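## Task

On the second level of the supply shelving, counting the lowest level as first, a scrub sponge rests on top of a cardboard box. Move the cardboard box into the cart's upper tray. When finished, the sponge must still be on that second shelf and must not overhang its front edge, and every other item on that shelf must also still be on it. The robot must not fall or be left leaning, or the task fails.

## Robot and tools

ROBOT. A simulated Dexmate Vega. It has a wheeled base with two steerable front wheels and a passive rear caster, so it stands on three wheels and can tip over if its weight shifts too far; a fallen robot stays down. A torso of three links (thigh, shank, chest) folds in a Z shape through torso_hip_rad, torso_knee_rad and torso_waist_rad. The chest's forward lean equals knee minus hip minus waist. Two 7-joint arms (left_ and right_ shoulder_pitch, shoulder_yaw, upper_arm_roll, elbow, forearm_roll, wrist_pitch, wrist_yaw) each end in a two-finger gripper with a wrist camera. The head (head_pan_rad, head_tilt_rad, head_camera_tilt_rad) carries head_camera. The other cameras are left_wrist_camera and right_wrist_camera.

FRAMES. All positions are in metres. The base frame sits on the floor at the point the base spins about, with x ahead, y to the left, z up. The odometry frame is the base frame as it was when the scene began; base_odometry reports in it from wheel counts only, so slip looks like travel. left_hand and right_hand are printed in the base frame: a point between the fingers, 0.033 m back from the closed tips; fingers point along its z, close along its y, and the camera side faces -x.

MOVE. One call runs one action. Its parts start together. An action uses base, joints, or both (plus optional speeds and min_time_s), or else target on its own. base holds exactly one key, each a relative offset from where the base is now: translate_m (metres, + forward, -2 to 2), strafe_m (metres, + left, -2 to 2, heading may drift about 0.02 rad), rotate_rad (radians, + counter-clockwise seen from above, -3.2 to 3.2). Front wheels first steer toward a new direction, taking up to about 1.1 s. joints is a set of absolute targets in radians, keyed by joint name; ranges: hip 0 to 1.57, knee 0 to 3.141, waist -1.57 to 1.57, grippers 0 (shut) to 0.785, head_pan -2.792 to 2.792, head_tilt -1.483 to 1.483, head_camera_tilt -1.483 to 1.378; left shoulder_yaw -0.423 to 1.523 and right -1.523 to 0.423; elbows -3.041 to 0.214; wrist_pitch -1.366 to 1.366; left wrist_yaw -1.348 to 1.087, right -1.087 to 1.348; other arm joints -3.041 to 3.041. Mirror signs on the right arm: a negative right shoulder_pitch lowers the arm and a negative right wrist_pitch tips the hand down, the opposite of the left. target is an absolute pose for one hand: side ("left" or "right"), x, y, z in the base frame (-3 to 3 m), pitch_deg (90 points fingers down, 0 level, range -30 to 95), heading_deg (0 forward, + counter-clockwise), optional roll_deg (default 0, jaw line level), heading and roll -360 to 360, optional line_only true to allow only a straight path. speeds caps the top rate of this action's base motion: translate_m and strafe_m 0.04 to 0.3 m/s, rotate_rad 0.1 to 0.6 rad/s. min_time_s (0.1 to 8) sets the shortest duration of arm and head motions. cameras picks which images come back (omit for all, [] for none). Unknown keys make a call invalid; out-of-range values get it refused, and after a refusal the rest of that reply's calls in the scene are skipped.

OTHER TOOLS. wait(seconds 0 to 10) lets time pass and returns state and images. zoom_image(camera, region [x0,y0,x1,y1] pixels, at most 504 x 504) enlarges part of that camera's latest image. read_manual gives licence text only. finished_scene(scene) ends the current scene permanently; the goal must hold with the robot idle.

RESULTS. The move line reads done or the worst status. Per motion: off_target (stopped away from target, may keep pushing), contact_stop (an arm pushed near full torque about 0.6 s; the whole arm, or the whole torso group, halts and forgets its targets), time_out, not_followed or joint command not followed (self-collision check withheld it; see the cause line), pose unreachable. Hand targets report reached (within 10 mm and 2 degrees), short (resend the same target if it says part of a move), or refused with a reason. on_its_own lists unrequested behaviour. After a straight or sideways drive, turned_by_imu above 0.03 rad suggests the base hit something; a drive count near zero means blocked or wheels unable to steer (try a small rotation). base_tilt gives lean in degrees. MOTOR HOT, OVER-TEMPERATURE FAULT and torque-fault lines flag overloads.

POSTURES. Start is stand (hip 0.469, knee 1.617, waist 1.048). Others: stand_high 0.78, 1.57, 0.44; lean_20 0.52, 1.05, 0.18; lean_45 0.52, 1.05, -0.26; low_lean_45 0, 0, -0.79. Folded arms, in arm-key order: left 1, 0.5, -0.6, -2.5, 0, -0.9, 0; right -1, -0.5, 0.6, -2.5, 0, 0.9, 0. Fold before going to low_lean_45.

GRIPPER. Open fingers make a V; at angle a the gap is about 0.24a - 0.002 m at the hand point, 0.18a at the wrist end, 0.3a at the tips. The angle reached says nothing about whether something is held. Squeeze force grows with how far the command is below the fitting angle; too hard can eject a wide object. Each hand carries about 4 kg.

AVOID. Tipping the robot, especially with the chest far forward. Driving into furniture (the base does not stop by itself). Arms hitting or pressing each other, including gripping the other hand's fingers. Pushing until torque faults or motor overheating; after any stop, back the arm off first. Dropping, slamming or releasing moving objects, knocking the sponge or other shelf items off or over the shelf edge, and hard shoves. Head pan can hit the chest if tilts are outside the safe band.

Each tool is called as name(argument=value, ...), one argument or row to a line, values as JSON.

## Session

move(
  joints={"head_pan_rad": -1.3, "head_camera_tilt_rad": 0.3},
  cameras=["head_camera"],
)

Scene clock: 1.53 s.
Joint torques (N m): left_arm=[7.22 0.31 1.05 -3.65 0.01 -3.11 0.17] | right_arm=[-4.22 0.17 0.27 -5.17 0.15 2.88 -0.08]
move: done
base_odometry: x=+0.000 y=+0.000 heading=+0.000
turned_by_wheels: +0.000
turned_by_imu: +0.000
base_tilt: forward=+0.1 right=+0.3
base_status: not commanded
joint_positions: torso_hip_rad=+0.469 torso_knee_rad=+1.617 torso_waist_rad=+1.048 left_shoulder_pitch_rad=+2.207 left_shoulder_yaw_rad=-0.004 left_upper_arm_roll_rad=-0.018 left_elbow_rad=-1.107 left_forearm_roll_rad=-0.008 left_wrist_pitch_rad=-0.518 left_wrist_yaw_rad=+0.011 left_gripper_rad=+0.005 right_shoulder_pitch_rad=-2.186 right_shoulder_yaw_rad=-0.016 right_upper_arm_roll_rad=-0.019 right_elbow_rad=-1.087 right_forearm_roll_rad=-0.017 right_wrist_pitch_rad=+0.491 right_wrist_yaw_rad=+0.011 right_gripper_rad=+0.005 head_pan_rad=-1.299 head_tilt_rad=+0.000 head_camera_tilt_rad=+0.299
joint_status: all done
chest: x=-0.0111 y=+0.0000 z=+1.4155 quat_wxyz=(+0.999, +0.000, +0.050, +0.000) (m; base frame)
left_hand: x=+0.2019 y=+0.2451 z=+0.6135 quat_wxyz=(+0.430, -0.012, +0.902, +0.013) pitch_deg=+39.0 heading_deg=+2.4 roll_deg=+0.9 back=up (m; base frame)
right_hand: x=+0.2001 y=-0.2164 z=+0.6013 quat_wxyz=(+0.418, -0.022, +0.908, +0.011) pitch_deg=+40.6 heading_deg=+2.8 roll_deg=+0.1 back=up (m; base frame)
pictures: head_camera
camera_calibration:
head_camera: T_world_to_cam=[[-0.953901, -0.277745, 0.113711, -0.214707], [-0.192301, 0.274746, -0.942091, 1.42829], [0.23042, -0.920528, -0.315491, 0.447271], [0, 0, 0, 1]] pos_world=[-0.0332088, -0.0403253, 1.5111]

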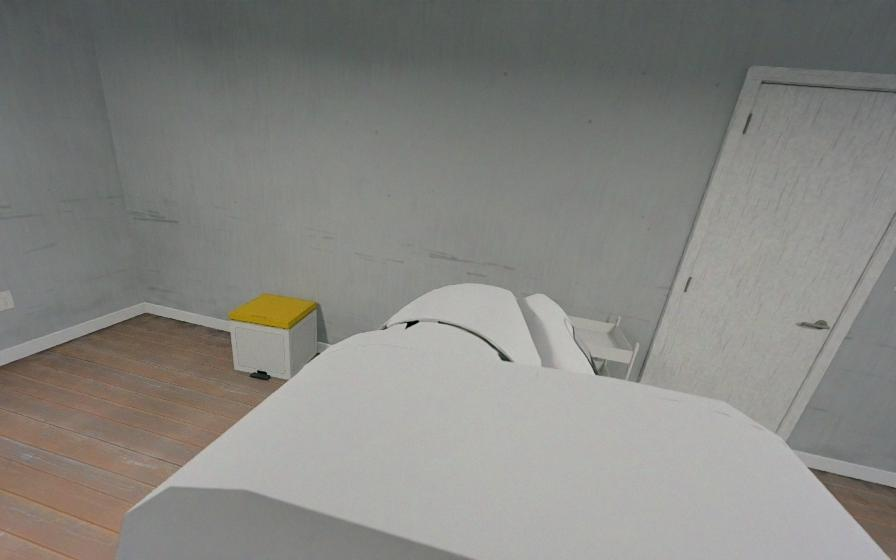

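move(
  joints={"head_pan_rad": 0, "head_camera_tilt_rad": 0.3},
  cameras=["head_camera"],
)

zoom_image(
  camera="head_camera",
  region=[300, 60, 700, 460],
)

Scene clock: 3.37 s.
Joint torques (N m): left_arm=[8.09 1.32 0.82 -4.92 0 -3.5 0.02] | right_arm=[-5.44 0.12 -0.13 -4.32 -0.27 3.15 -0.05]
move: done
base_odometry: x=+0.000 y=+0.000 heading=+0.000
turned_by_wheels: +0.000
turned_by_imu: +0.000
base_tilt: forward=+0.1 right=+0.3
base_status: not commanded
joint_positions: torso_hip_rad=+0.469 torso_knee_rad=+1.617 torso_waist_rad=+1.048 left_shoulder_pitch_rad=+2.207 left_shoulder_yaw_rad=-0.004 left_upper_arm_roll_rad=-0.018 left_elbow_rad=-1.107 left_forearm_roll_rad=-0.008 left_wrist_pitch_rad=-0.518 left_wrist_yaw_rad=+0.011 left_gripper_rad=+0.005 right_shoulder_pitch_rad=-2.186 right_shoulder_yaw_rad=-0.016 right_upper_arm_roll_rad=-0.019 right_elbow_rad=-1.087 right_forearm_roll_rad=-0.017 right_wrist_pitch_rad=+0.491 right_wrist_yaw_rad=+0.011 right_gripper_rad=+0.005 head_pan_rad=-0.001 head_tilt_rad=+0.000 head_camera_tilt_rad=+0.299
joint_status: all done
chest: x=-0.0111 y=+0.0000 z=+1.4155 quat_wxyz=(+0.999, +0.000, +0.050, +0.000) (m; base frame)
left_hand: x=+0.2019 y=+0.2451 z=+0.6135 quat_wxyz=(+0.430, -0.012, +0.902, +0.013) pitch_deg=+39.0 heading_deg=+2.4 roll_deg=+0.9 back=up (m; base frame)
right_hand: x=+0.2001 y=-0.2164 z=+0.6013 quat_wxyz=(+0.418, -0.022, +0.908, +0.011) pitch_deg=+40.6 heading_deg=+2.8 roll_deg=+0.1 back=up (m; base frame)
pictures: head_camera
camera_calibration:
head_camera: T_world_to_cam=[[0.0111038, -0.999796, 0.0168704, 0.00440766], [-0.384851, -0.0198448, -0.922765, 1.38461], [0.922912, 0.00375364, -0.384993, 0.604507], [0, 0, 0, 1]] pos_world=[-0.0250851, 0.029615, 1.51033]

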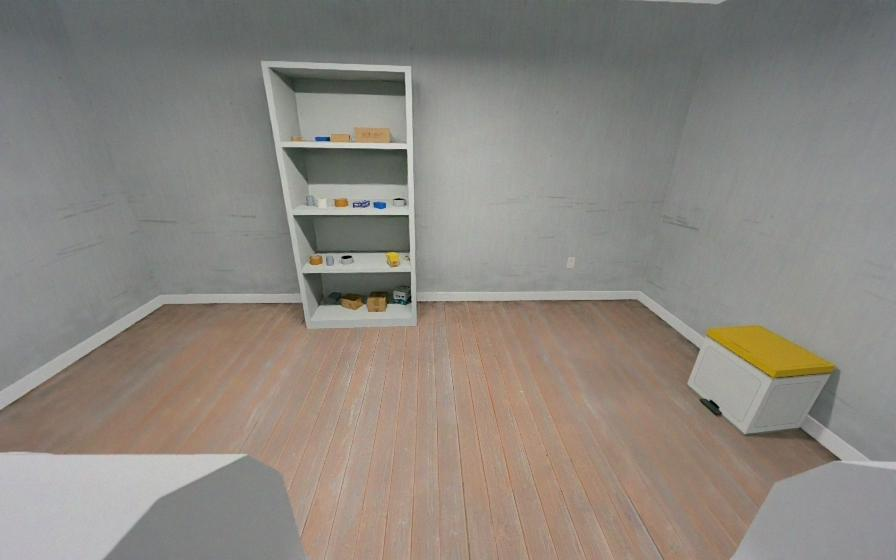

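Scaled by 1.260 from the camera's 896x560 image, which has a finer 960x600 frame.

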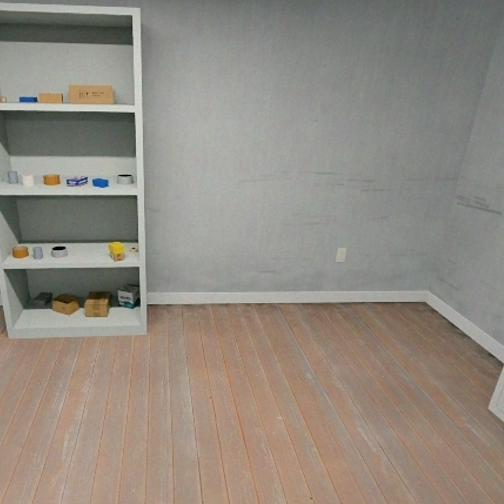

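move(
  base={"rotate_rad": 0.336},
  joints={"right_shoulder_pitch_rad":-1.442,"right_shoulder_yaw_rad":0,"right_upper_arm_roll_rad":0,"right_elbow_rad":-2.382,"right_forearm_roll_rad":0,"right_wrist_pitch_rad":-1.026,"right_wrist_yaw_rad":0,"right_gripper_rad":0.5,"left_elbow_rad":-2.3,"left_wrist_pitch_rad":0},
  cameras=[],
)

move(
  base={"translate_m": 1.35},
  joints={"torso_hip_rad":0,"torso_knee_rad":0.7,"torso_waist_rad":0.35,"head_camera_tilt_rad":0.3},
  cameras=[],
)

move(
  base={"rotate_rad": -0.246},
  cameras=["head_camera","right_wrist_camera"],
)

zoom_image(
  camera="right_wrist_camera",
  region=[100, 0, 500, 320],
)

Scene clock: 12.63 s.
Joint torques (N m): left_arm=[0.83 0.3 1.1 -11.97 -0.09 -3.76 0.12] | right_arm=[18.31 3.48 2.57 -11.35 0.15 2.95 -0.28]
move: done
base_odometry: x=+0.001 y=+0.000 heading=+0.336
turned_by_wheels: +0.336
turned_by_imu: +0.328
base_tilt: forward=+0.1 right=+0.3
base_status: done
joint_positions: torso_hip_rad=+0.469 torso_knee_rad=+1.617 torso_waist_rad=+1.048 left_shoulder_pitch_rad=+2.207 left_shoulder_yaw_rad=-0.004 left_upper_arm_roll_rad=-0.018 left_elbow_rad=-2.299 left_forearm_roll_rad=-0.008 left_wrist_pitch_rad=+0.000 left_wrist_yaw_rad=+0.011 left_gripper_rad=+0.005 right_shoulder_pitch_rad=-1.445 right_shoulder_yaw_rad=+0.000 right_upper_arm_roll_rad=+0.000 right_elbow_rad=-2.377 right_forearm_roll_rad=+0.000 right_wrist_pitch_rad=-1.021 right_wrist_yaw_rad=+0.000 right_gripper_rad=+0.500 head_pan_rad=-0.001 head_tilt_rad=+0.000 head_camera_tilt_rad=+0.299
joint_status: all done
chest: x=-0.0111 y=+0.0000 z=+1.4155 quat_wxyz=(+0.999, +0.000, +0.050, +0.000) (m; base frame)
left_hand: x=+0.5026 y=+0.2443 z=+1.0930 quat_wxyz=(+0.704, -0.009, +0.710, +0.010) pitch_deg=+0.4 heading_deg=+1.6 roll_deg=+0.1 back=up (m; base frame)
right_hand: x=+0.6744 y=-0.2292 z=+1.1946 quat_wxyz=(+0.637, +0.000, +0.771, +0.000) pitch_deg=+10.9 heading_deg=+0.0 roll_deg=+0.0 back=up (m; base frame)
pictures: none
No camera images: "cameras" was empty.

Scene clock: 18.93 s.
Joint torques (N m): left_arm=[4.63 0.14 1.1 -9.81 -0.12 -3.14 0.12] | right_arm=[14.25 1.21 2.05 -13.9 0.26 3.32 -0.27]
move: done
base_odometry: x=+1.276 y=+0.443 heading=+0.336
turned_by_wheels: +0.001
turned_by_imu: -0.003
base_tilt: forward=+0.1 right=+0.3
base_status: done
joint_positions: torso_hip_rad=+0.001 torso_knee_rad=+0.700 torso_waist_rad=+0.350 left_shoulder_pitch_rad=+2.207 left_shoulder_yaw_rad=-0.004 left_upper_arm_roll_rad=-0.018 left_elbow_rad=-2.300 left_forearm_roll_rad=-0.008 left_wrist_pitch_rad=+0.000 left_wrist_yaw_rad=+0.011 left_gripper_rad=+0.005 right_shoulder_pitch_rad=-1.442 right_shoulder_yaw_rad=+0.000 right_upper_arm_roll_rad=+0.000 right_elbow_rad=-2.381 right_forearm_roll_rad=+0.000 right_wrist_pitch_rad=-1.026 right_wrist_yaw_rad=+0.000 right_gripper_rad=+0.500 head_pan_rad=-0.001 head_tilt_rad=+0.000 head_camera_tilt_rad=+0.299
joint_status: all done
chest: x=+0.0090 y=+0.0000 z=+1.1608 quat_wxyz=(+0.985, +0.000, +0.174, +0.000) (m; base frame)
left_hand: x=+0.4274 y=+0.2443 z=+0.7220 quat_wxyz=(+0.611, -0.008, +0.792, +0.011) pitch_deg=+14.7 heading_deg=+1.6 roll_deg=+0.5 back=up (m; base frame)
right_hand: x=+0.6193 y=-0.2293 z=+0.7805 quat_wxyz=(+0.537, +0.000, +0.843, +0.000) pitch_deg=+25.0 heading_deg=+0.0 roll_deg=+0.0 back=up (m; base frame)
pictures: none
No camera images: "cameras" was empty.

Scene clock: 20.77 s.
Joint torques (N m): left_arm=[5.02 0.01 0.96 -10.8 -0.09 -4.16 0.06] | right_arm=[13.12 0.76 2.84 -13.72 -0.07 3.74 -0.36]
move: done
base_odometry: x=+1.276 y=+0.443 heading=+0.091
turned_by_wheels: -0.246
turned_by_imu: -0.237
base_tilt: forward=+0.1 right=+0.3
base_status: done
joint_positions: torso_hip_rad=+0.001 torso_knee_rad=+0.700 torso_waist_rad=+0.350 left_shoulder_pitch_rad=+2.207 left_shoulder_yaw_rad=-0.004 left_upper_arm_roll_rad=-0.018 left_elbow_rad=-2.300 left_forearm_roll_rad=-0.008 left_wrist_pitch_rad=+0.000 left_wrist_yaw_rad=+0.011 left_gripper_rad=+0.005 right_shoulder_pitch_rad=-1.442 right_shoulder_yaw_rad=+0.000 right_upper_arm_roll_rad=+0.000 right_elbow_rad=-2.381 right_forearm_roll_rad=+0.000 right_wrist_pitch_rad=-1.026 right_wrist_yaw_rad=+0.000 right_gripper_rad=+0.500 head_pan_rad=-0.001 head_tilt_rad=+0.000 head_camera_tilt_rad=+0.299
joint_status: not commanded
chest: x=+0.0089 y=+0.0000 z=+1.1608 quat_wxyz=(+0.985, +0.000, +0.174, +0.000) (m; base frame)
left_hand: x=+0.4274 y=+0.2443 z=+0.7220 quat_wxyz=(+0.611, -0.008, +0.792, +0.011) pitch_deg=+14.7 heading_deg=+1.6 roll_deg=+0.5 back=up (m; base frame)
right_hand: x=+0.6193 y=-0.2293 z=+0.7805 quat_wxyz=(+0.537, +0.000, +0.843, +0.000) pitch_deg=+25.0 heading_deg=+0.0 roll_deg=+0.0 back=up (m; base frame)
pictures: head_camera, right_wrist_camera
camera_calibration:
head_camera: T_world_to_cam=[[0.0150005, -0.999796, 0.0135489, 0.0123078], [-0.600555, -0.0198428, -0.799337, 1.01596], [0.799443, 0.00385356, -0.60073, 0.739433], [0, 0, 0, 1]] pos_world=[0.0188194, 0.0296154, 1.25613]
right_wrist_camera: T_world_to_cam=[[-0.0379881, -0.998647, 0.0355149, -0.24111], [-0.556372, -0.00838486, -0.830891, 1.0427], [0.830065, -0.0513234, -0.5553, 0.062527], [0, 0, 0, 1]] pos_world=[0.519065, -0.228832, 0.909651]

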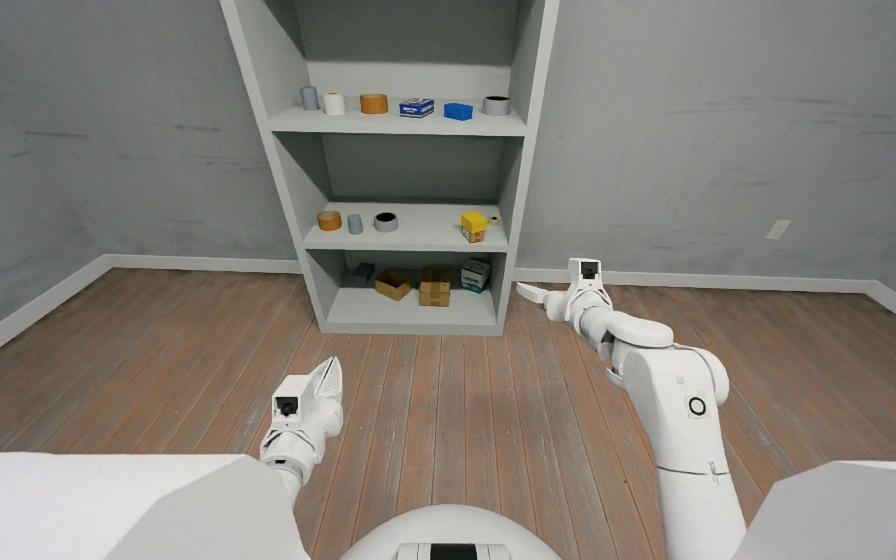

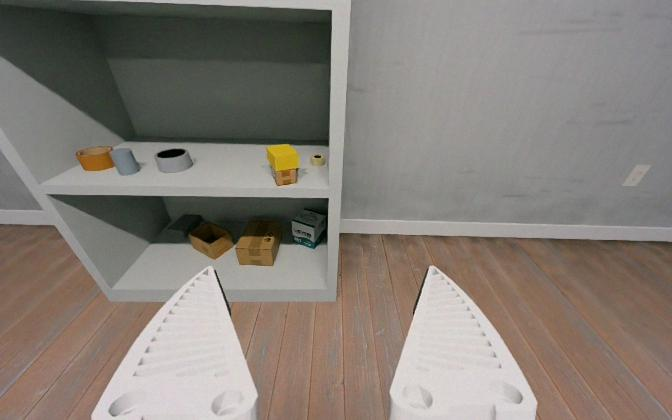

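Scaled by 1.260 from the camera's 672x420 image, which has a finer 960x600 frame.

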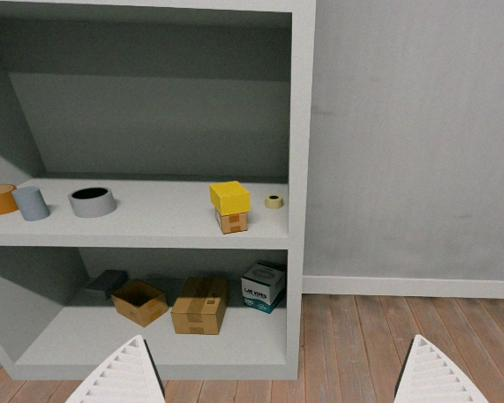

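move(
  base={"strafe_m": 0.13},
  joints={"head_camera_tilt_rad":0.45},
  cameras=[],
)

move(
  base={"translate_m": 0.47},
  cameras=["head_camera","right_wrist_camera"],
)

zoom_image(
  camera="head_camera",
  region=[440, 150, 640, 330],
)

Scene clock: 24.33 s.
Joint torques (N m): left_arm=[4.55 1.05 1.04 -10.7 0.01 -3.96 0.09] | right_arm=[13.84 0 1.59 -13.15 -0.02 2.99 -0.12]
move: done
base_odometry: x=+1.264 y=+0.572 heading=+0.092
turned_by_wheels: +0.001
turned_by_imu: +0.003
base_tilt: forward=+0.1 right=+0.3
base_status: done
joint_positions: torso_hip_rad=+0.001 torso_knee_rad=+0.700 torso_waist_rad=+0.350 left_shoulder_pitch_rad=+2.207 left_shoulder_yaw_rad=-0.004 left_upper_arm_roll_rad=-0.018 left_elbow_rad=-2.300 left_forearm_roll_rad=-0.008 left_wrist_pitch_rad=+0.000 left_wrist_yaw_rad=+0.011 left_gripper_rad=+0.005 right_shoulder_pitch_rad=-1.442 right_shoulder_yaw_rad=+0.000 right_upper_arm_roll_rad=+0.000 right_elbow_rad=-2.381 right_forearm_roll_rad=+0.000 right_wrist_pitch_rad=-1.026 right_wrist_yaw_rad=+0.000 right_gripper_rad=+0.500 head_pan_rad=-0.001 head_tilt_rad=+0.000 head_camera_tilt_rad=+0.449
joint_status: all done
chest: x=+0.0089 y=+0.0000 z=+1.1608 quat_wxyz=(+0.985, +0.000, +0.174, +0.000) (m; base frame)
left_hand: x=+0.4274 y=+0.2443 z=+0.7220 quat_wxyz=(+0.611, -0.008, +0.792, +0.011) pitch_deg=+14.7 heading_deg=+1.6 roll_deg=+0.5 back=up (m; base frame)
right_hand: x=+0.6193 y=-0.2293 z=+0.7806 quat_wxyz=(+0.537, +0.000, +0.843, +0.000) pitch_deg=+25.0 heading_deg=+0.0 roll_deg=+0.0 back=up (m; base frame)
pictures: none
No camera images: "cameras" was empty.

Scene clock: 28.00 s.
Joint torques (N m): left_arm=[4.92 0.75 1.13 -11.08 -0.02 -3.72 0.18] | right_arm=[13.59 0.04 2.07 -13.21 -0.22 2.68 -0.26]
move: done
base_odometry: x=+1.733 y=+0.614 heading=+0.091
turned_by_wheels: -0.001
turned_by_imu: -0.003
base_tilt: forward=+0.1 right=+0.3
base_status: done
joint_positions: torso_hip_rad=+0.001 torso_knee_rad=+0.700 torso_waist_rad=+0.350 left_shoulder_pitch_rad=+2.207 left_shoulder_yaw_rad=-0.004 left_upper_arm_roll_rad=-0.018 left_elbow_rad=-2.300 left_forearm_roll_rad=-0.008 left_wrist_pitch_rad=+0.000 left_wrist_yaw_rad=+0.011 left_gripper_rad=+0.005 right_shoulder_pitch_rad=-1.442 right_shoulder_yaw_rad=+0.000 right_upper_arm_roll_rad=+0.000 right_elbow_rad=-2.381 right_forearm_roll_rad=+0.000 right_wrist_pitch_rad=-1.026 right_wrist_yaw_rad=+0.000 right_gripper_rad=+0.500 head_pan_rad=-0.001 head_tilt_rad=+0.000 head_camera_tilt_rad=+0.449
joint_status: not commanded
chest: x=+0.0089 y=+0.0000 z=+1.1608 quat_wxyz=(+0.985, +0.000, +0.174, +0.000) (m; base frame)
left_hand: x=+0.4274 y=+0.2443 z=+0.7220 quat_wxyz=(+0.611, -0.008, +0.792, +0.011) pitch_deg=+14.7 heading_deg=+1.6 roll_deg=+0.5 back=up (m; base frame)
right_hand: x=+0.6193 y=-0.2293 z=+0.7805 quat_wxyz=(+0.537, +0.000, +0.843, +0.000) pitch_deg=+25.0 heading_deg=+0.0 roll_deg=+0.0 back=up (m; base frame)
pictures: head_camera, right_wrist_camera
camera_calibration:
head_camera: T_world_to_cam=[[0.0169261, -0.999795, 0.0110836, 0.0154434], [-0.713214, -0.0198419, -0.700666, 0.888927], [0.700742, 0.00395455, -0.713403, 0.875571], [0, 0, 0, 1]] pos_world=[0.020183, 0.0296157, 1.2473]
right_wrist_camera: T_world_to_cam=[[-0.0380424, -0.998648, 0.0354311, -0.241009], [-0.556368, -0.00828516, -0.830895, 1.04266], [0.830065, -0.051322, -0.5553, 0.0626102], [0, 0, 0, 1]] pos_world=[0.518965, -0.228832, 0.909651]

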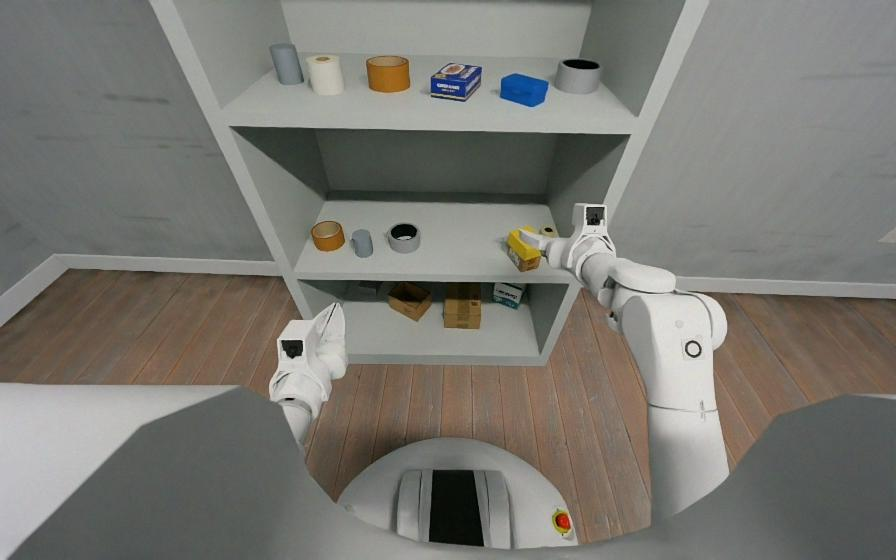

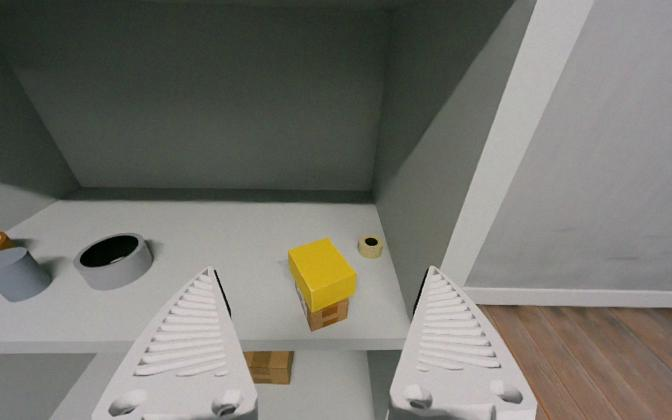

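Scaled by 2.520 from the camera's 896x560 image, which has a finer 960x600 frame.

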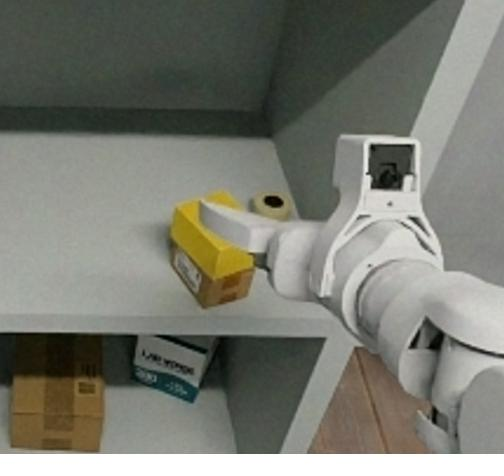

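move(
  base={"translate_m": 0.12},
  cameras=[],
)

move(
  target={"side":"right","x":0.695,"y":-0.232,"z":0.68,"pitch_deg":25,"heading_deg":22},
  cameras=["right_wrist_camera","head_camera"],
)

zoom_image(
  camera="head_camera",
  region=[440, 150, 640, 330],
)

Scene clock: 31.03 s.
Joint torques (N m): left_arm=[3.96 0.85 0.92 -10.5 0.01 -3.46 0.03] | right_arm=[13.32 1.79 2.2 -13.2 0.14 3.44 -0.18]
move: done
base_odometry: x=+1.852 y=+0.625 heading=+0.090
turned_by_wheels: -0.001
turned_by_imu: -0.001
base_tilt: forward=+0.2 right=+0.3
base_status: done
joint_positions: torso_hip_rad=+0.001 torso_knee_rad=+0.700 torso_waist_rad=+0.350 left_shoulder_pitch_rad=+2.207 left_shoulder_yaw_rad=-0.004 left_upper_arm_roll_rad=-0.018 left_elbow_rad=-2.300 left_forearm_roll_rad=-0.008 left_wrist_pitch_rad=+0.000 left_wrist_yaw_rad=+0.011 left_gripper_rad=+0.005 right_shoulder_pitch_rad=-1.442 right_shoulder_yaw_rad=+0.000 right_upper_arm_roll_rad=+0.000 right_elbow_rad=-2.381 right_forearm_roll_rad=+0.000 right_wrist_pitch_rad=-1.026 right_wrist_yaw_rad=+0.000 right_gripper_rad=+0.500 head_pan_rad=-0.001 head_tilt_rad=+0.000 head_camera_tilt_rad=+0.449
joint_status: not commanded
chest: x=+0.0090 y=+0.0000 z=+1.1608 quat_wxyz=(+0.985, +0.000, +0.174, +0.000) (m; base frame)
left_hand: x=+0.4274 y=+0.2443 z=+0.7220 quat_wxyz=(+0.611, -0.008, +0.792, +0.011) pitch_deg=+14.7 heading_deg=+1.6 roll_deg=+0.5 back=up (m; base frame)
right_hand: x=+0.6193 y=-0.2293 z=+0.7805 quat_wxyz=(+0.537, +0.000, +0.843, +0.000) pitch_deg=+25.0 heading_deg=+0.0 roll_deg=+0.0 back=up (m; base frame)
pictures: none
No camera images: "cameras" was empty.

Scene clock: 35.17 s.
Joint torques (N m): left_arm=[4.54 1.76 0.98 -10.6 -0.04 -3.26 0.04] | right_arm=[18.28 -4.75 1.03 -8.23 0.57 2.62 0.18]
move: done
base_odometry: x=+1.852 y=+0.625 heading=+0.090
turned_by_wheels: +0.000
turned_by_imu: +0.001
base_tilt: forward=+0.1 right=+0.3
base_status: not commanded
joint_positions: torso_hip_rad=+0.001 torso_knee_rad=+0.700 torso_waist_rad=+0.350 left_shoulder_pitch_rad=+2.207 left_shoulder_yaw_rad=-0.004 left_upper_arm_roll_rad=-0.018 left_elbow_rad=-2.300 left_forearm_roll_rad=-0.008 left_wrist_pitch_rad=+0.000 left_wrist_yaw_rad=+0.011 left_gripper_rad=+0.005 right_shoulder_pitch_rad=-1.219 right_shoulder_yaw_rad=-0.316 right_upper_arm_roll_rad=+0.065 right_elbow_rad=-1.666 right_forearm_roll_rad=+0.121 right_wrist_pitch_rad=-0.509 right_wrist_yaw_rad=+0.475 right_gripper_rad=+0.500 head_pan_rad=-0.001 head_tilt_rad=+0.000 head_camera_tilt_rad=+0.449
joint_status: not commanded
chest: x=+0.0090 y=+0.0000 z=+1.1608 quat_wxyz=(+0.985, +0.000, +0.174, +0.000) (m; base frame)
left_hand: x=+0.4274 y=+0.2443 z=+0.7220 quat_wxyz=(+0.611, -0.008, +0.792, +0.011) pitch_deg=+14.7 heading_deg=+1.6 roll_deg=+0.5 back=up (m; base frame)
right_hand: x=+0.6944 y=-0.2319 z=+0.6801 quat_wxyz=(+0.527, -0.160, +0.828, +0.102) pitch_deg=+25.0 heading_deg=+21.9 roll_deg=+0.0 back=up (m; base frame)
right_hand_status: reached (straight line, planned for 2.6 s): 1 mm and 0.2 deg off.
pictures: head_camera, right_wrist_camera
camera_calibration:
head_camera: T_world_to_cam=[[0.0169258, -0.999795, 0.0110824, 0.0154432], [-0.713264, -0.0198411, -0.700615, 0.888934], [0.700691, 0.00395377, -0.713454, 0.875566], [0, 0, 0, 1]] pos_world=[0.0202827, 0.0296157, 1.2473]
right_wrist_camera: T_world_to_cam=[[0.336237, -0.941119, 0.0352185, -0.483596], [-0.513881, -0.214678, -0.830566, 0.923497], [0.789222, 0.261169, -0.555805, 0.0455103], [0, 0, 0, 1]] pos_world=[0.601252, -0.268753, 0.809351]

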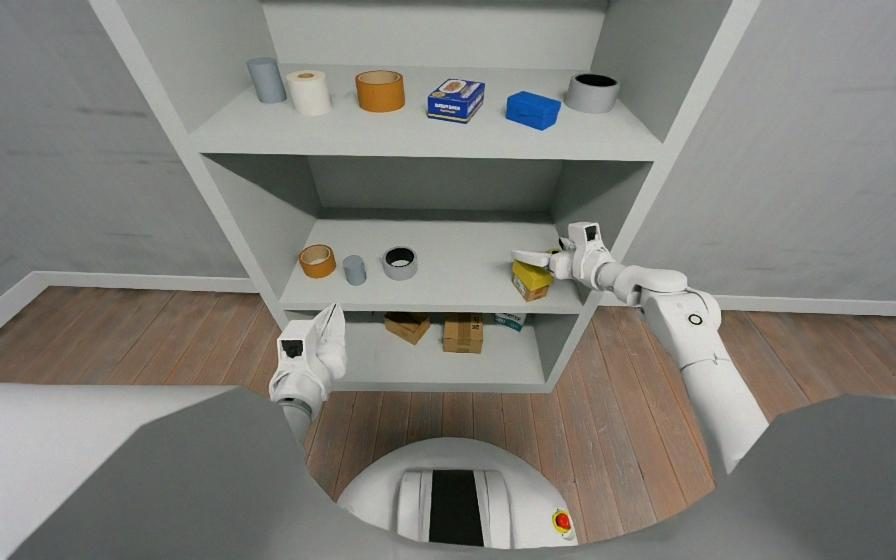

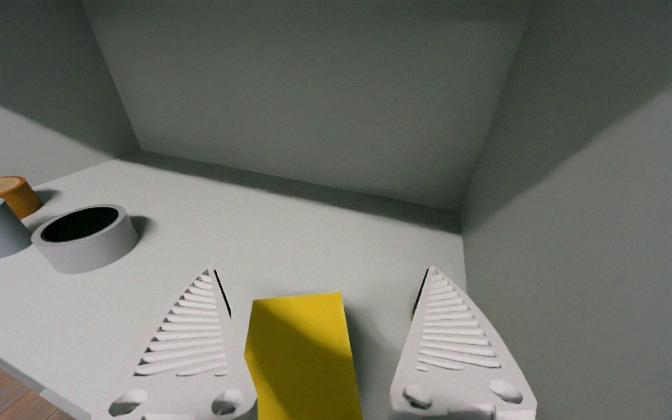

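Scaled by 2.520 from the camera's 896x560 image, which has a finer 960x600 frame.

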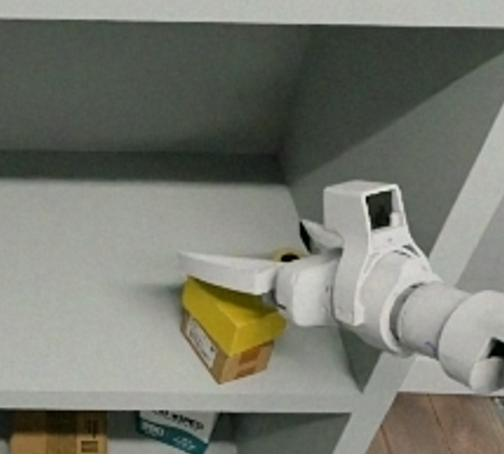

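move(
  target={"side":"right","x":0.694,"y":-0.214,"z":0.597,"pitch_deg":25,"heading_deg":22,"line_only":true},
  cameras=["right_wrist_camera","head_camera"],
)

zoom_image(
  camera="head_camera",
  region=[440, 150, 640, 330],
)

Scene clock: 38.67 s.
Joint torques (N m): left_arm=[5.37 -0.12 1.27 -10.46 0 -3.62 0.02] | right_arm=[-14.84 -0.14 -8.65 27.68 -7.71 -16.57 -3.5]
move: done
base_odometry: x=+1.852 y=+0.625 heading=+0.090
turned_by_wheels: +0.000
turned_by_imu: +0.000
base_tilt: forward=+0.0 right=+0.3
base_status: not commanded
joint_positions: torso_hip_rad=+0.002 torso_knee_rad=+0.699 torso_waist_rad=+0.351 left_shoulder_pitch_rad=+2.207 left_shoulder_yaw_rad=-0.004 left_upper_arm_roll_rad=-0.018 left_elbow_rad=-2.300 left_forearm_roll_rad=-0.008 left_wrist_pitch_rad=+0.000 left_wrist_yaw_rad=+0.011 left_gripper_rad=+0.005 right_shoulder_pitch_rad=-1.172 right_shoulder_yaw_rad=-0.258 right_upper_arm_roll_rad=-0.001 right_elbow_rad=-1.338 right_forearm_roll_rad=+0.079 right_wrist_pitch_rad=-0.209 right_wrist_yaw_rad=+0.447 right_gripper_rad=+0.500 head_pan_rad=-0.001 head_tilt_rad=+0.000 head_camera_tilt_rad=+0.449
joint_status: not commanded
chest: x=+0.0073 y=+0.0000 z=+1.1609 quat_wxyz=(+0.985, +0.000, +0.173, +0.000) (m; base frame)
left_hand: x=+0.4268 y=+0.2443 z=+0.7231 quat_wxyz=(+0.612, -0.008, +0.791, +0.011) pitch_deg=+14.5 heading_deg=+1.6 roll_deg=+0.5 back=up (m; base frame)
right_hand: x=+0.6961 y=-0.2137 z=+0.6050 quat_wxyz=(+0.533, -0.161, +0.824, +0.103) pitch_deg=+24.3 heading_deg=+22.0 roll_deg=-0.1 back=up (m; base frame)
right_hand_status: reached (straight line, planned for 1.4 s): 8 mm and 0.7 deg off.
pictures: head_camera, right_wrist_camera
camera_calibration:
head_camera: T_world_to_cam=[[0.0168996, -0.999795, 0.0111251, 0.0154212], [-0.711527, -0.0198426, -0.702378, 0.889826], [0.702455, 0.00395405, -0.711717, 0.874762], [0, 0, 0, 1]] pos_world=[0.0183934, 0.0296157, 1.24741]
right_wrist_camera: T_world_to_cam=[[0.338977, -0.940082, 0.0366099, -0.466973], [-0.502513, -0.213821, -0.837712, 0.862427], [0.795346, 0.265568, -0.544884, -0.0121576], [0, 0, 0, 1]] pos_world=[0.601344, -0.251359, 0.732936]

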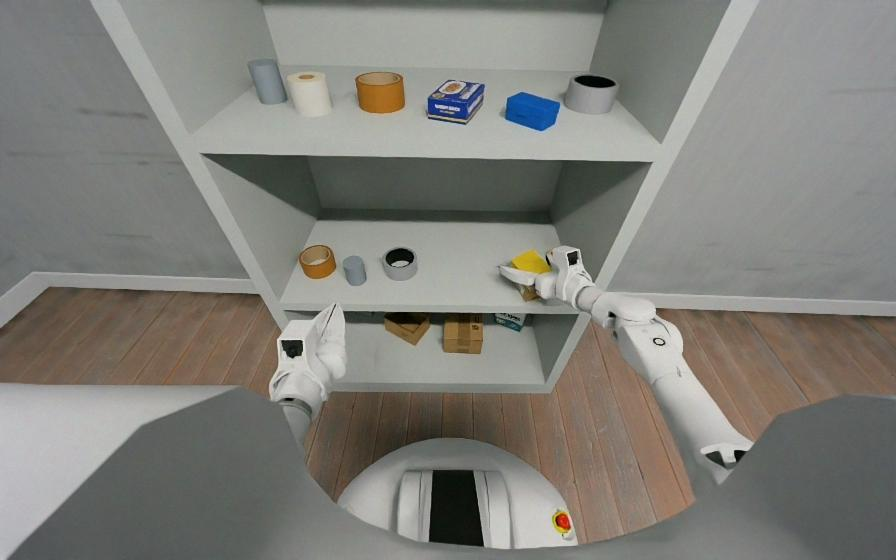

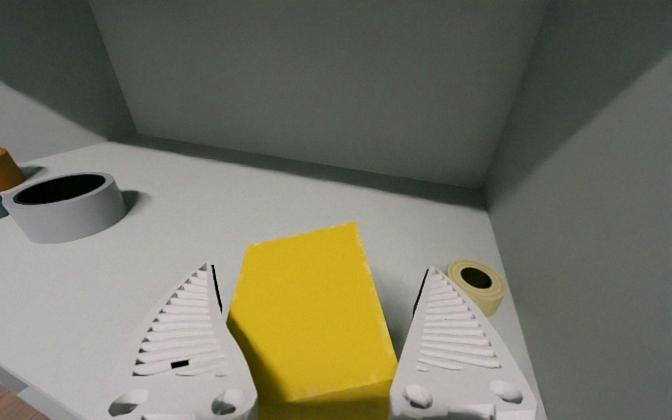

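Scaled by 2.520 from the camera's 896x560 image, which has a finer 960x600 frame.

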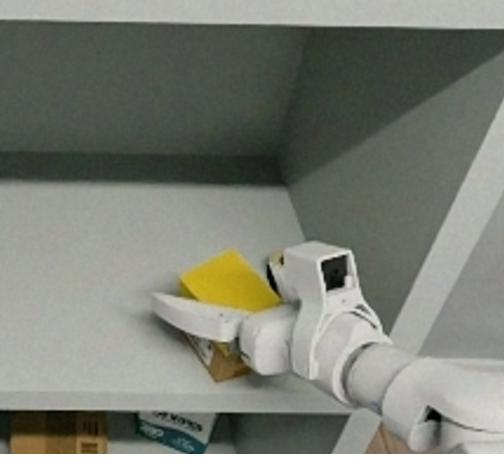

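move(
  target={"side":"right","x":0.68,"y":-0.22,"z":0.655,"pitch_deg":25,"heading_deg":22,"line_only":true},
  cameras=["right_wrist_camera","head_camera"],
)

move(
  joints={"right_gripper_rad":0.75},
  cameras=["right_wrist_camera","head_camera"],
)

zoom_image(
  camera="head_camera",
  region=[440, 150, 640, 330],
)

Scene clock: 41.83 s.
Joint torques (N m): left_arm=[4.72 0.58 1.09 -10.02 -0.02 -3.67 0.13] | right_arm=[7.04 -7.19 5.8 -14.83 0.61 2.51 0.24]
move: done
base_odometry: x=+1.852 y=+0.625 heading=+0.090
turned_by_wheels: +0.000
turned_by_imu: +0.002
base_tilt: forward=+0.2 right=+0.3
base_status: not commanded
joint_positions: torso_hip_rad=+0.001 torso_knee_rad=+0.700 torso_waist_rad=+0.350 left_shoulder_pitch_rad=+2.207 left_shoulder_yaw_rad=-0.004 left_upper_arm_roll_rad=-0.018 left_elbow_rad=-2.300 left_forearm_roll_rad=-0.008 left_wrist_pitch_rad=+0.000 left_wrist_yaw_rad=+0.011 left_gripper_rad=+0.005 right_shoulder_pitch_rad=-1.258 right_shoulder_yaw_rad=-0.293 right_upper_arm_roll_rad=+0.044 right_elbow_rad=-1.628 right_forearm_roll_rad=+0.107 right_wrist_pitch_rad=-0.431 right_wrist_yaw_rad=+0.454 right_gripper_rad=+0.500 head_pan_rad=-0.001 head_tilt_rad=+0.000 head_camera_tilt_rad=+0.449
joint_status: not commanded
chest: x=+0.0088 y=+0.0000 z=+1.1608 quat_wxyz=(+0.985, +0.000, +0.174, +0.000) (m; base frame)
left_hand: x=+0.4273 y=+0.2443 z=+0.7220 quat_wxyz=(+0.611, -0.008, +0.792, +0.011) pitch_deg=+14.7 heading_deg=+1.6 roll_deg=+0.5 back=up (m; base frame)
right_hand: x=+0.6806 y=-0.2198 z=+0.6519 quat_wxyz=(+0.526, -0.161, +0.829, +0.103) pitch_deg=+25.2 heading_deg=+22.0 roll_deg=+0.1 back=up (m; base frame)
right_hand_status: reached (straight line, planned for 1.3 s): 3 mm and 0.2 deg off.
pictures: head_camera, right_wrist_camera
camera_calibration:
head_camera: T_world_to_cam=[[0.0169248, -0.999795, 0.0110863, 0.0154418], [-0.713114, -0.0198422, -0.700767, 0.888979], [0.700843, 0.00395453, -0.713304, 0.875515], [0, 0, 0, 1]] pos_world=[0.0200836, 0.0296157, 1.2473]
right_wrist_camera: T_world_to_cam=[[0.33862, -0.940291, 0.0344849, -0.46758], [-0.515077, -0.215912, -0.829504, 0.895313], [0.787421, 0.263124, -0.557435, 0.0402967], [0, 0, 0, 1]] pos_world=[0.587757, -0.256955, 0.781253]

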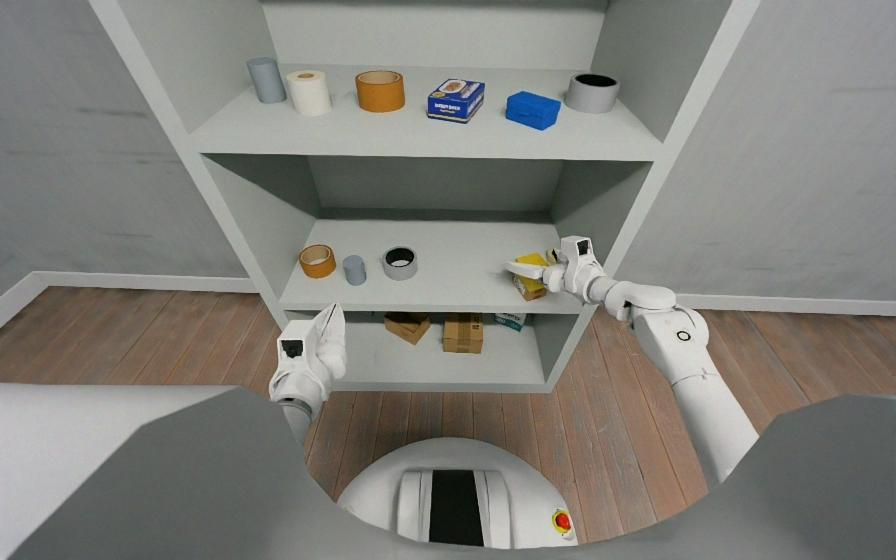

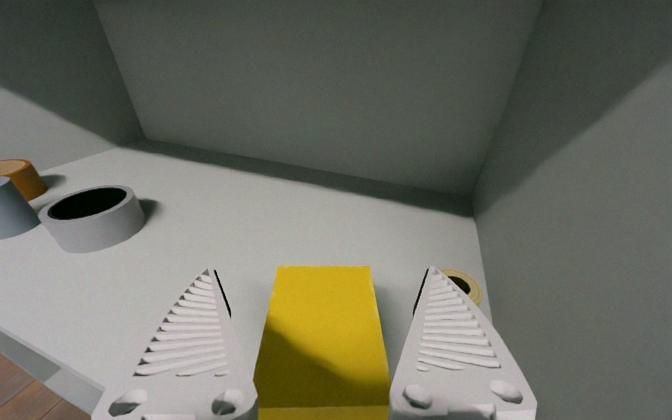

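Scene clock: 42.60 s.
Joint torques (N m): left_arm=[4.86 0.52 0.9 -9.88 0.02 -3.85 0.09] | right_arm=[6.15 -6.77 5.63 -14.01 0.65 1.87 0.36]
move: done
base_odometry: x=+1.852 y=+0.625 heading=+0.090
turned_by_wheels: +0.000
turned_by_imu: +0.000
base_tilt: forward=+0.2 right=+0.4
base_status: not commanded
joint_positions: torso_hip_rad=+0.001 torso_knee_rad=+0.700 torso_waist_rad=+0.350 left_shoulder_pitch_rad=+2.207 left_shoulder_yaw_rad=-0.004 left_upper_arm_roll_rad=-0.018 left_elbow_rad=-2.300 left_forearm_roll_rad=-0.008 left_wrist_pitch_rad=+0.000 left_wrist_yaw_rad=+0.011 left_gripper_rad=+0.005 right_shoulder_pitch_rad=-1.259 right_shoulder_yaw_rad=-0.293 right_upper_arm_roll_rad=+0.045 right_elbow_rad=-1.632 right_forearm_roll_rad=+0.108 right_wrist_pitch_rad=-0.434 right_wrist_yaw_rad=+0.454 right_gripper_rad=+0.750 head_pan_rad=-0.001 head_tilt_rad=+0.000 head_camera_tilt_rad=+0.449
joint_status: all done
chest: x=+0.0088 y=+0.0000 z=+1.1608 quat_wxyz=(+0.985, +0.000, +0.174, +0.000) (m; base frame)
left_hand: x=+0.4273 y=+0.2443 z=+0.7220 quat_wxyz=(+0.611, -0.008, +0.792, +0.011) pitch_deg=+14.7 heading_deg=+1.6 roll_deg=+0.5 back=up (m; base frame)
right_hand: x=+0.6803 y=-0.2199 z=+0.6527 quat_wxyz=(+0.526, -0.161, +0.829, +0.103) pitch_deg=+25.2 heading_deg=+22.0 roll_deg=+0.1 back=up (m; base frame)
pictures: head_camera, right_wrist_camera
camera_calibration:
head_camera: T_world_to_cam=[[0.0169248, -0.999795, 0.0110863, 0.0154418], [-0.713114, -0.0198422, -0.700767, 0.888979], [0.700843, 0.00395453, -0.713304, 0.875515], [0, 0, 0, 1]] pos_world=[0.0200836, 0.0296157, 1.2473]
right_wrist_camera: T_world_to_cam=[[0.338783, -0.940234, 0.0344481, -0.467562], [-0.515183, -0.216018, -0.829411, 0.895868], [0.787282, 0.263243, -0.557576, 0.0412576], [0, 0, 0, 1]] pos_world=[0.587457, -0.256955, 0.782154]

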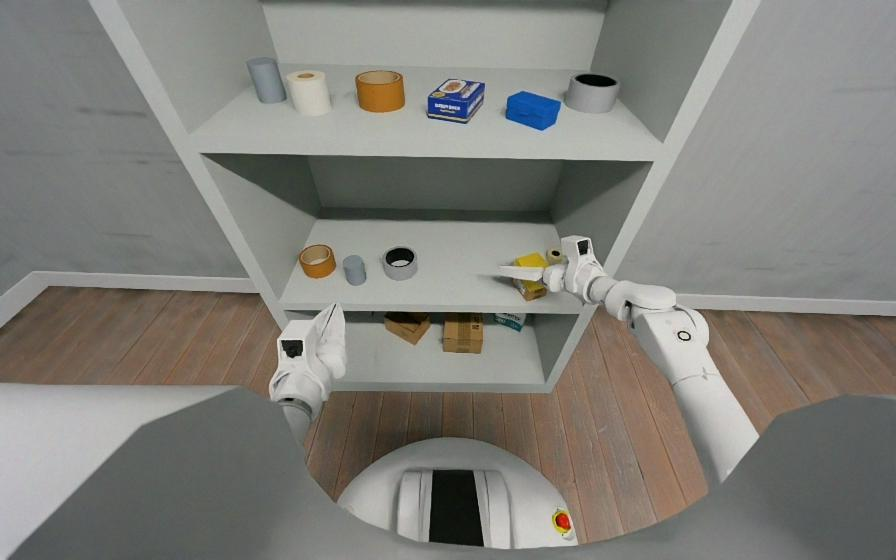

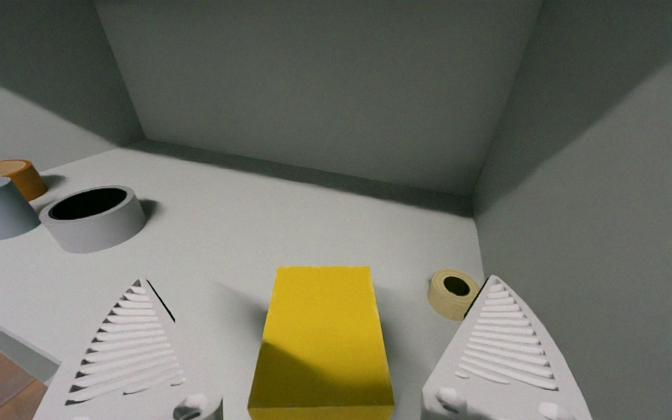

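Scaled by 2.520 from the camera's 896x560 image, which has a finer 960x600 frame.

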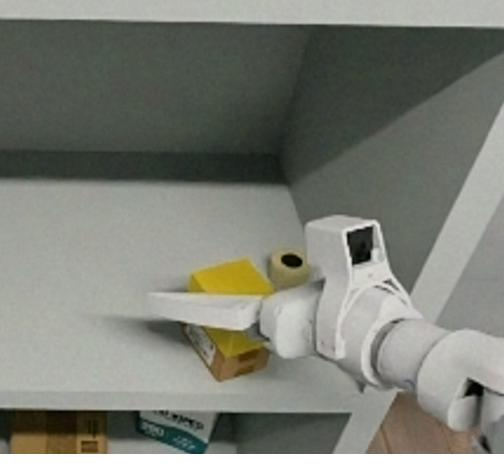

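move(
  target={"side":"right","x":0.685,"y":-0.218,"z":0.60,"pitch_deg":25,"heading_deg":22,"line_only":true},
  cameras=["right_wrist_camera"],
)

move(
  joints={"right_gripper_rad":0.22},
  cameras=["right_wrist_camera","head_camera"],
)

zoom_image(
  camera="head_camera",
  region=[440, 150, 640, 330],
)

Scene clock: 45.97 s.
Joint torques (N m): left_arm=[5.08 0.6 0.94 -10.47 -0.03 -3.52 0.18] | right_arm=[19.16 -1.39 0.77 -7.65 0.76 3 -0.62]
move: done
base_odometry: x=+1.852 y=+0.625 heading=+0.090
turned_by_wheels: +0.000
turned_by_imu: +0.001
base_tilt: forward=+0.2 right=+0.3
base_status: not commanded
joint_positions: torso_hip_rad=+0.001 torso_knee_rad=+0.700 torso_waist_rad=+0.350 left_shoulder_pitch_rad=+2.207 left_shoulder_yaw_rad=-0.004 left_upper_arm_roll_rad=-0.018 left_elbow_rad=-2.300 left_forearm_roll_rad=-0.008 left_wrist_pitch_rad=+0.000 left_wrist_yaw_rad=+0.011 left_gripper_rad=+0.005 right_shoulder_pitch_rad=-1.208 right_shoulder_yaw_rad=-0.267 right_upper_arm_roll_rad=+0.010 right_elbow_rad=-1.384 right_forearm_roll_rad=+0.083 right_wrist_pitch_rad=-0.231 right_wrist_yaw_rad=+0.449 right_gripper_rad=+0.750 head_pan_rad=-0.001 head_tilt_rad=+0.000 head_camera_tilt_rad=+0.449
joint_status: not commanded
chest: x=+0.0088 y=+0.0000 z=+1.1608 quat_wxyz=(+0.985, +0.000, +0.174, +0.000) (m; base frame)
left_hand: x=+0.4273 y=+0.2443 z=+0.7220 quat_wxyz=(+0.611, -0.008, +0.792, +0.011) pitch_deg=+14.7 heading_deg=+1.6 roll_deg=+0.5 back=up (m; base frame)
right_hand: x=+0.6847 y=-0.2183 z=+0.6007 quat_wxyz=(+0.527, -0.161, +0.828, +0.102) pitch_deg=+25.0 heading_deg=+22.0 roll_deg=+0.0 back=up (m; base frame)
right_hand_status: reached (straight line, planned for 1.1 s): 1 mm and 0.1 deg off.
pictures: right_wrist_camera
camera_calibration:
right_wrist_camera: T_world_to_cam=[[0.338384, -0.940348, 0.0352452, -0.466022], [-0.51345, -0.215894, -0.830517, 0.854842], [0.788584, 0.262937, -0.555877, 0.00641498], [0, 0, 0, 1]] pos_world=[0.591555, -0.255355, 0.729952]

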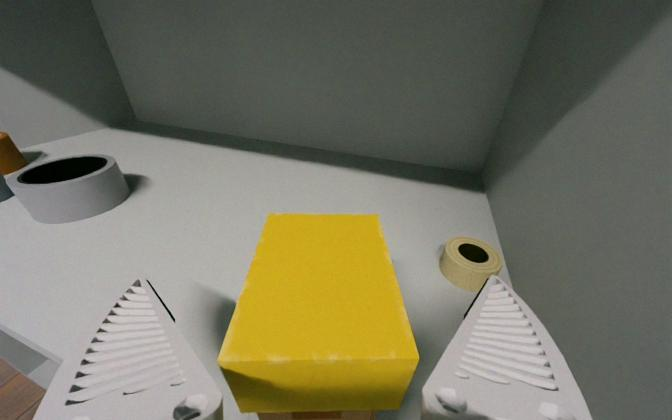

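Scene clock: 47.10 s.
Joint torques (N m): left_arm=[5.53 -0.18 0.88 -10.82 0.04 -3.48 0.08] | right_arm=[17.4 -2.26 -0.25 -6.27 0.2 1.81 -0.45]
move: off_target
base_odometry: x=+1.852 y=+0.625 heading=+0.090
turned_by_wheels: +0.000
turned_by_imu: +0.000
base_tilt: forward=+0.1 right=+0.4
base_status: not commanded
joint_positions: torso_hip_rad=+0.001 torso_knee_rad=+0.700 torso_waist_rad=+0.350 left_shoulder_pitch_rad=+2.207 left_shoulder_yaw_rad=-0.004 left_upper_arm_roll_rad=-0.018 left_elbow_rad=-2.300 left_forearm_roll_rad=-0.008 left_wrist_pitch_rad=+0.000 left_wrist_yaw_rad=+0.011 left_gripper_rad=+0.005 right_shoulder_pitch_rad=-1.207 right_shoulder_yaw_rad=-0.266 right_upper_arm_roll_rad=+0.009 right_elbow_rad=-1.379 right_forearm_roll_rad=+0.083 right_wrist_pitch_rad=-0.227 right_wrist_yaw_rad=+0.449 right_gripper_rad=+0.357 head_pan_rad=-0.001 head_tilt_rad=+0.000 head_camera_tilt_rad=+0.449
joint_status: right_gripper_rad off_target (ended at +0.357, target +0.220)
chest: x=+0.0088 y=+0.0000 z=+1.1608 quat_wxyz=(+0.985, +0.000, +0.174, +0.000) (m; base frame)
left_hand: x=+0.4273 y=+0.2443 z=+0.7220 quat_wxyz=(+0.611, -0.008, +0.792, +0.011) pitch_deg=+14.7 heading_deg=+1.6 roll_deg=+0.5 back=up (m; base frame)
right_hand: x=+0.6848 y=-0.2182 z=+0.6000 quat_wxyz=(+0.527, -0.161, +0.828, +0.102) pitch_deg=+25.0 heading_deg=+22.0 roll_deg=+0.0 back=up (m; base frame)
pictures: head_camera, right_wrist_camera
camera_calibration:
head_camera: T_world_to_cam=[[0.0169246, -0.999795, 0.0110861, 0.015442], [-0.713114, -0.019842, -0.700767, 0.888979], [0.700843, 0.00395452, -0.713304, 0.875515], [0, 0, 0, 1]] pos_world=[0.0200836, 0.0296157, 1.2473]
right_wrist_camera: T_world_to_cam=[[0.33843, -0.940327, 0.0353615, -0.46604], [-0.513008, -0.215877, -0.830794, 0.854194], [0.788852, 0.263025, -0.555455, 0.00542124], [0, 0, 0, 1]] pos_world=[0.591654, -0.255255, 0.729151]

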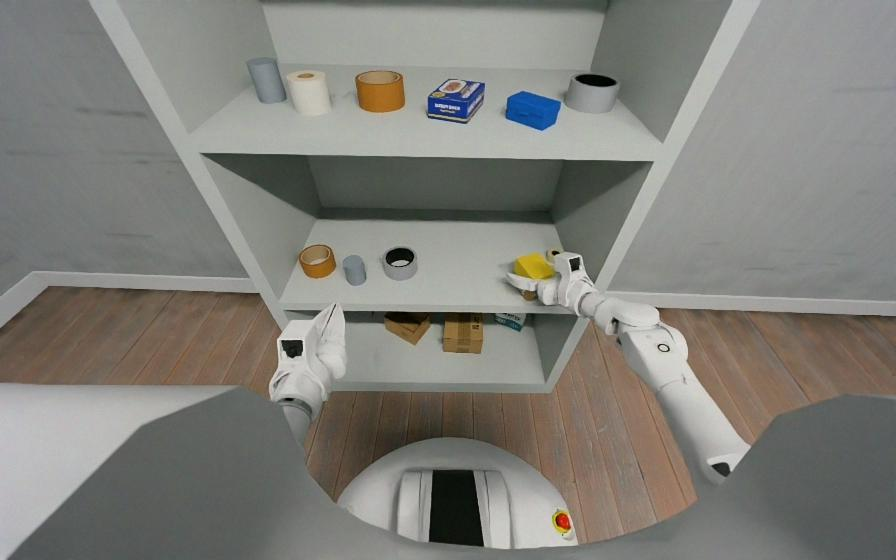

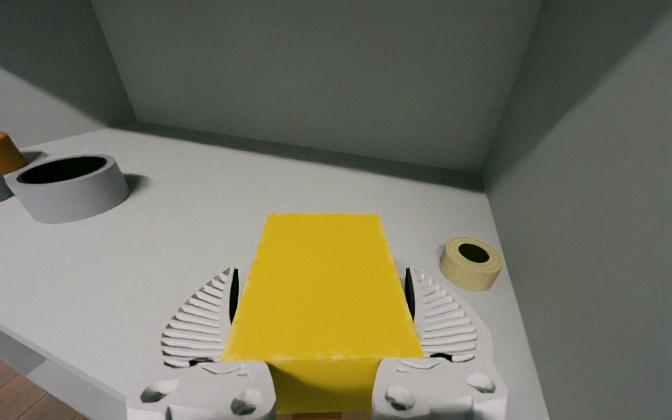

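Scaled by 2.520 from the camera's 896x560 image, which has a finer 960x600 frame.

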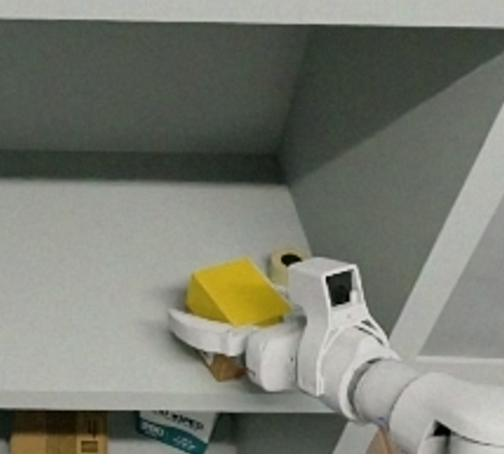

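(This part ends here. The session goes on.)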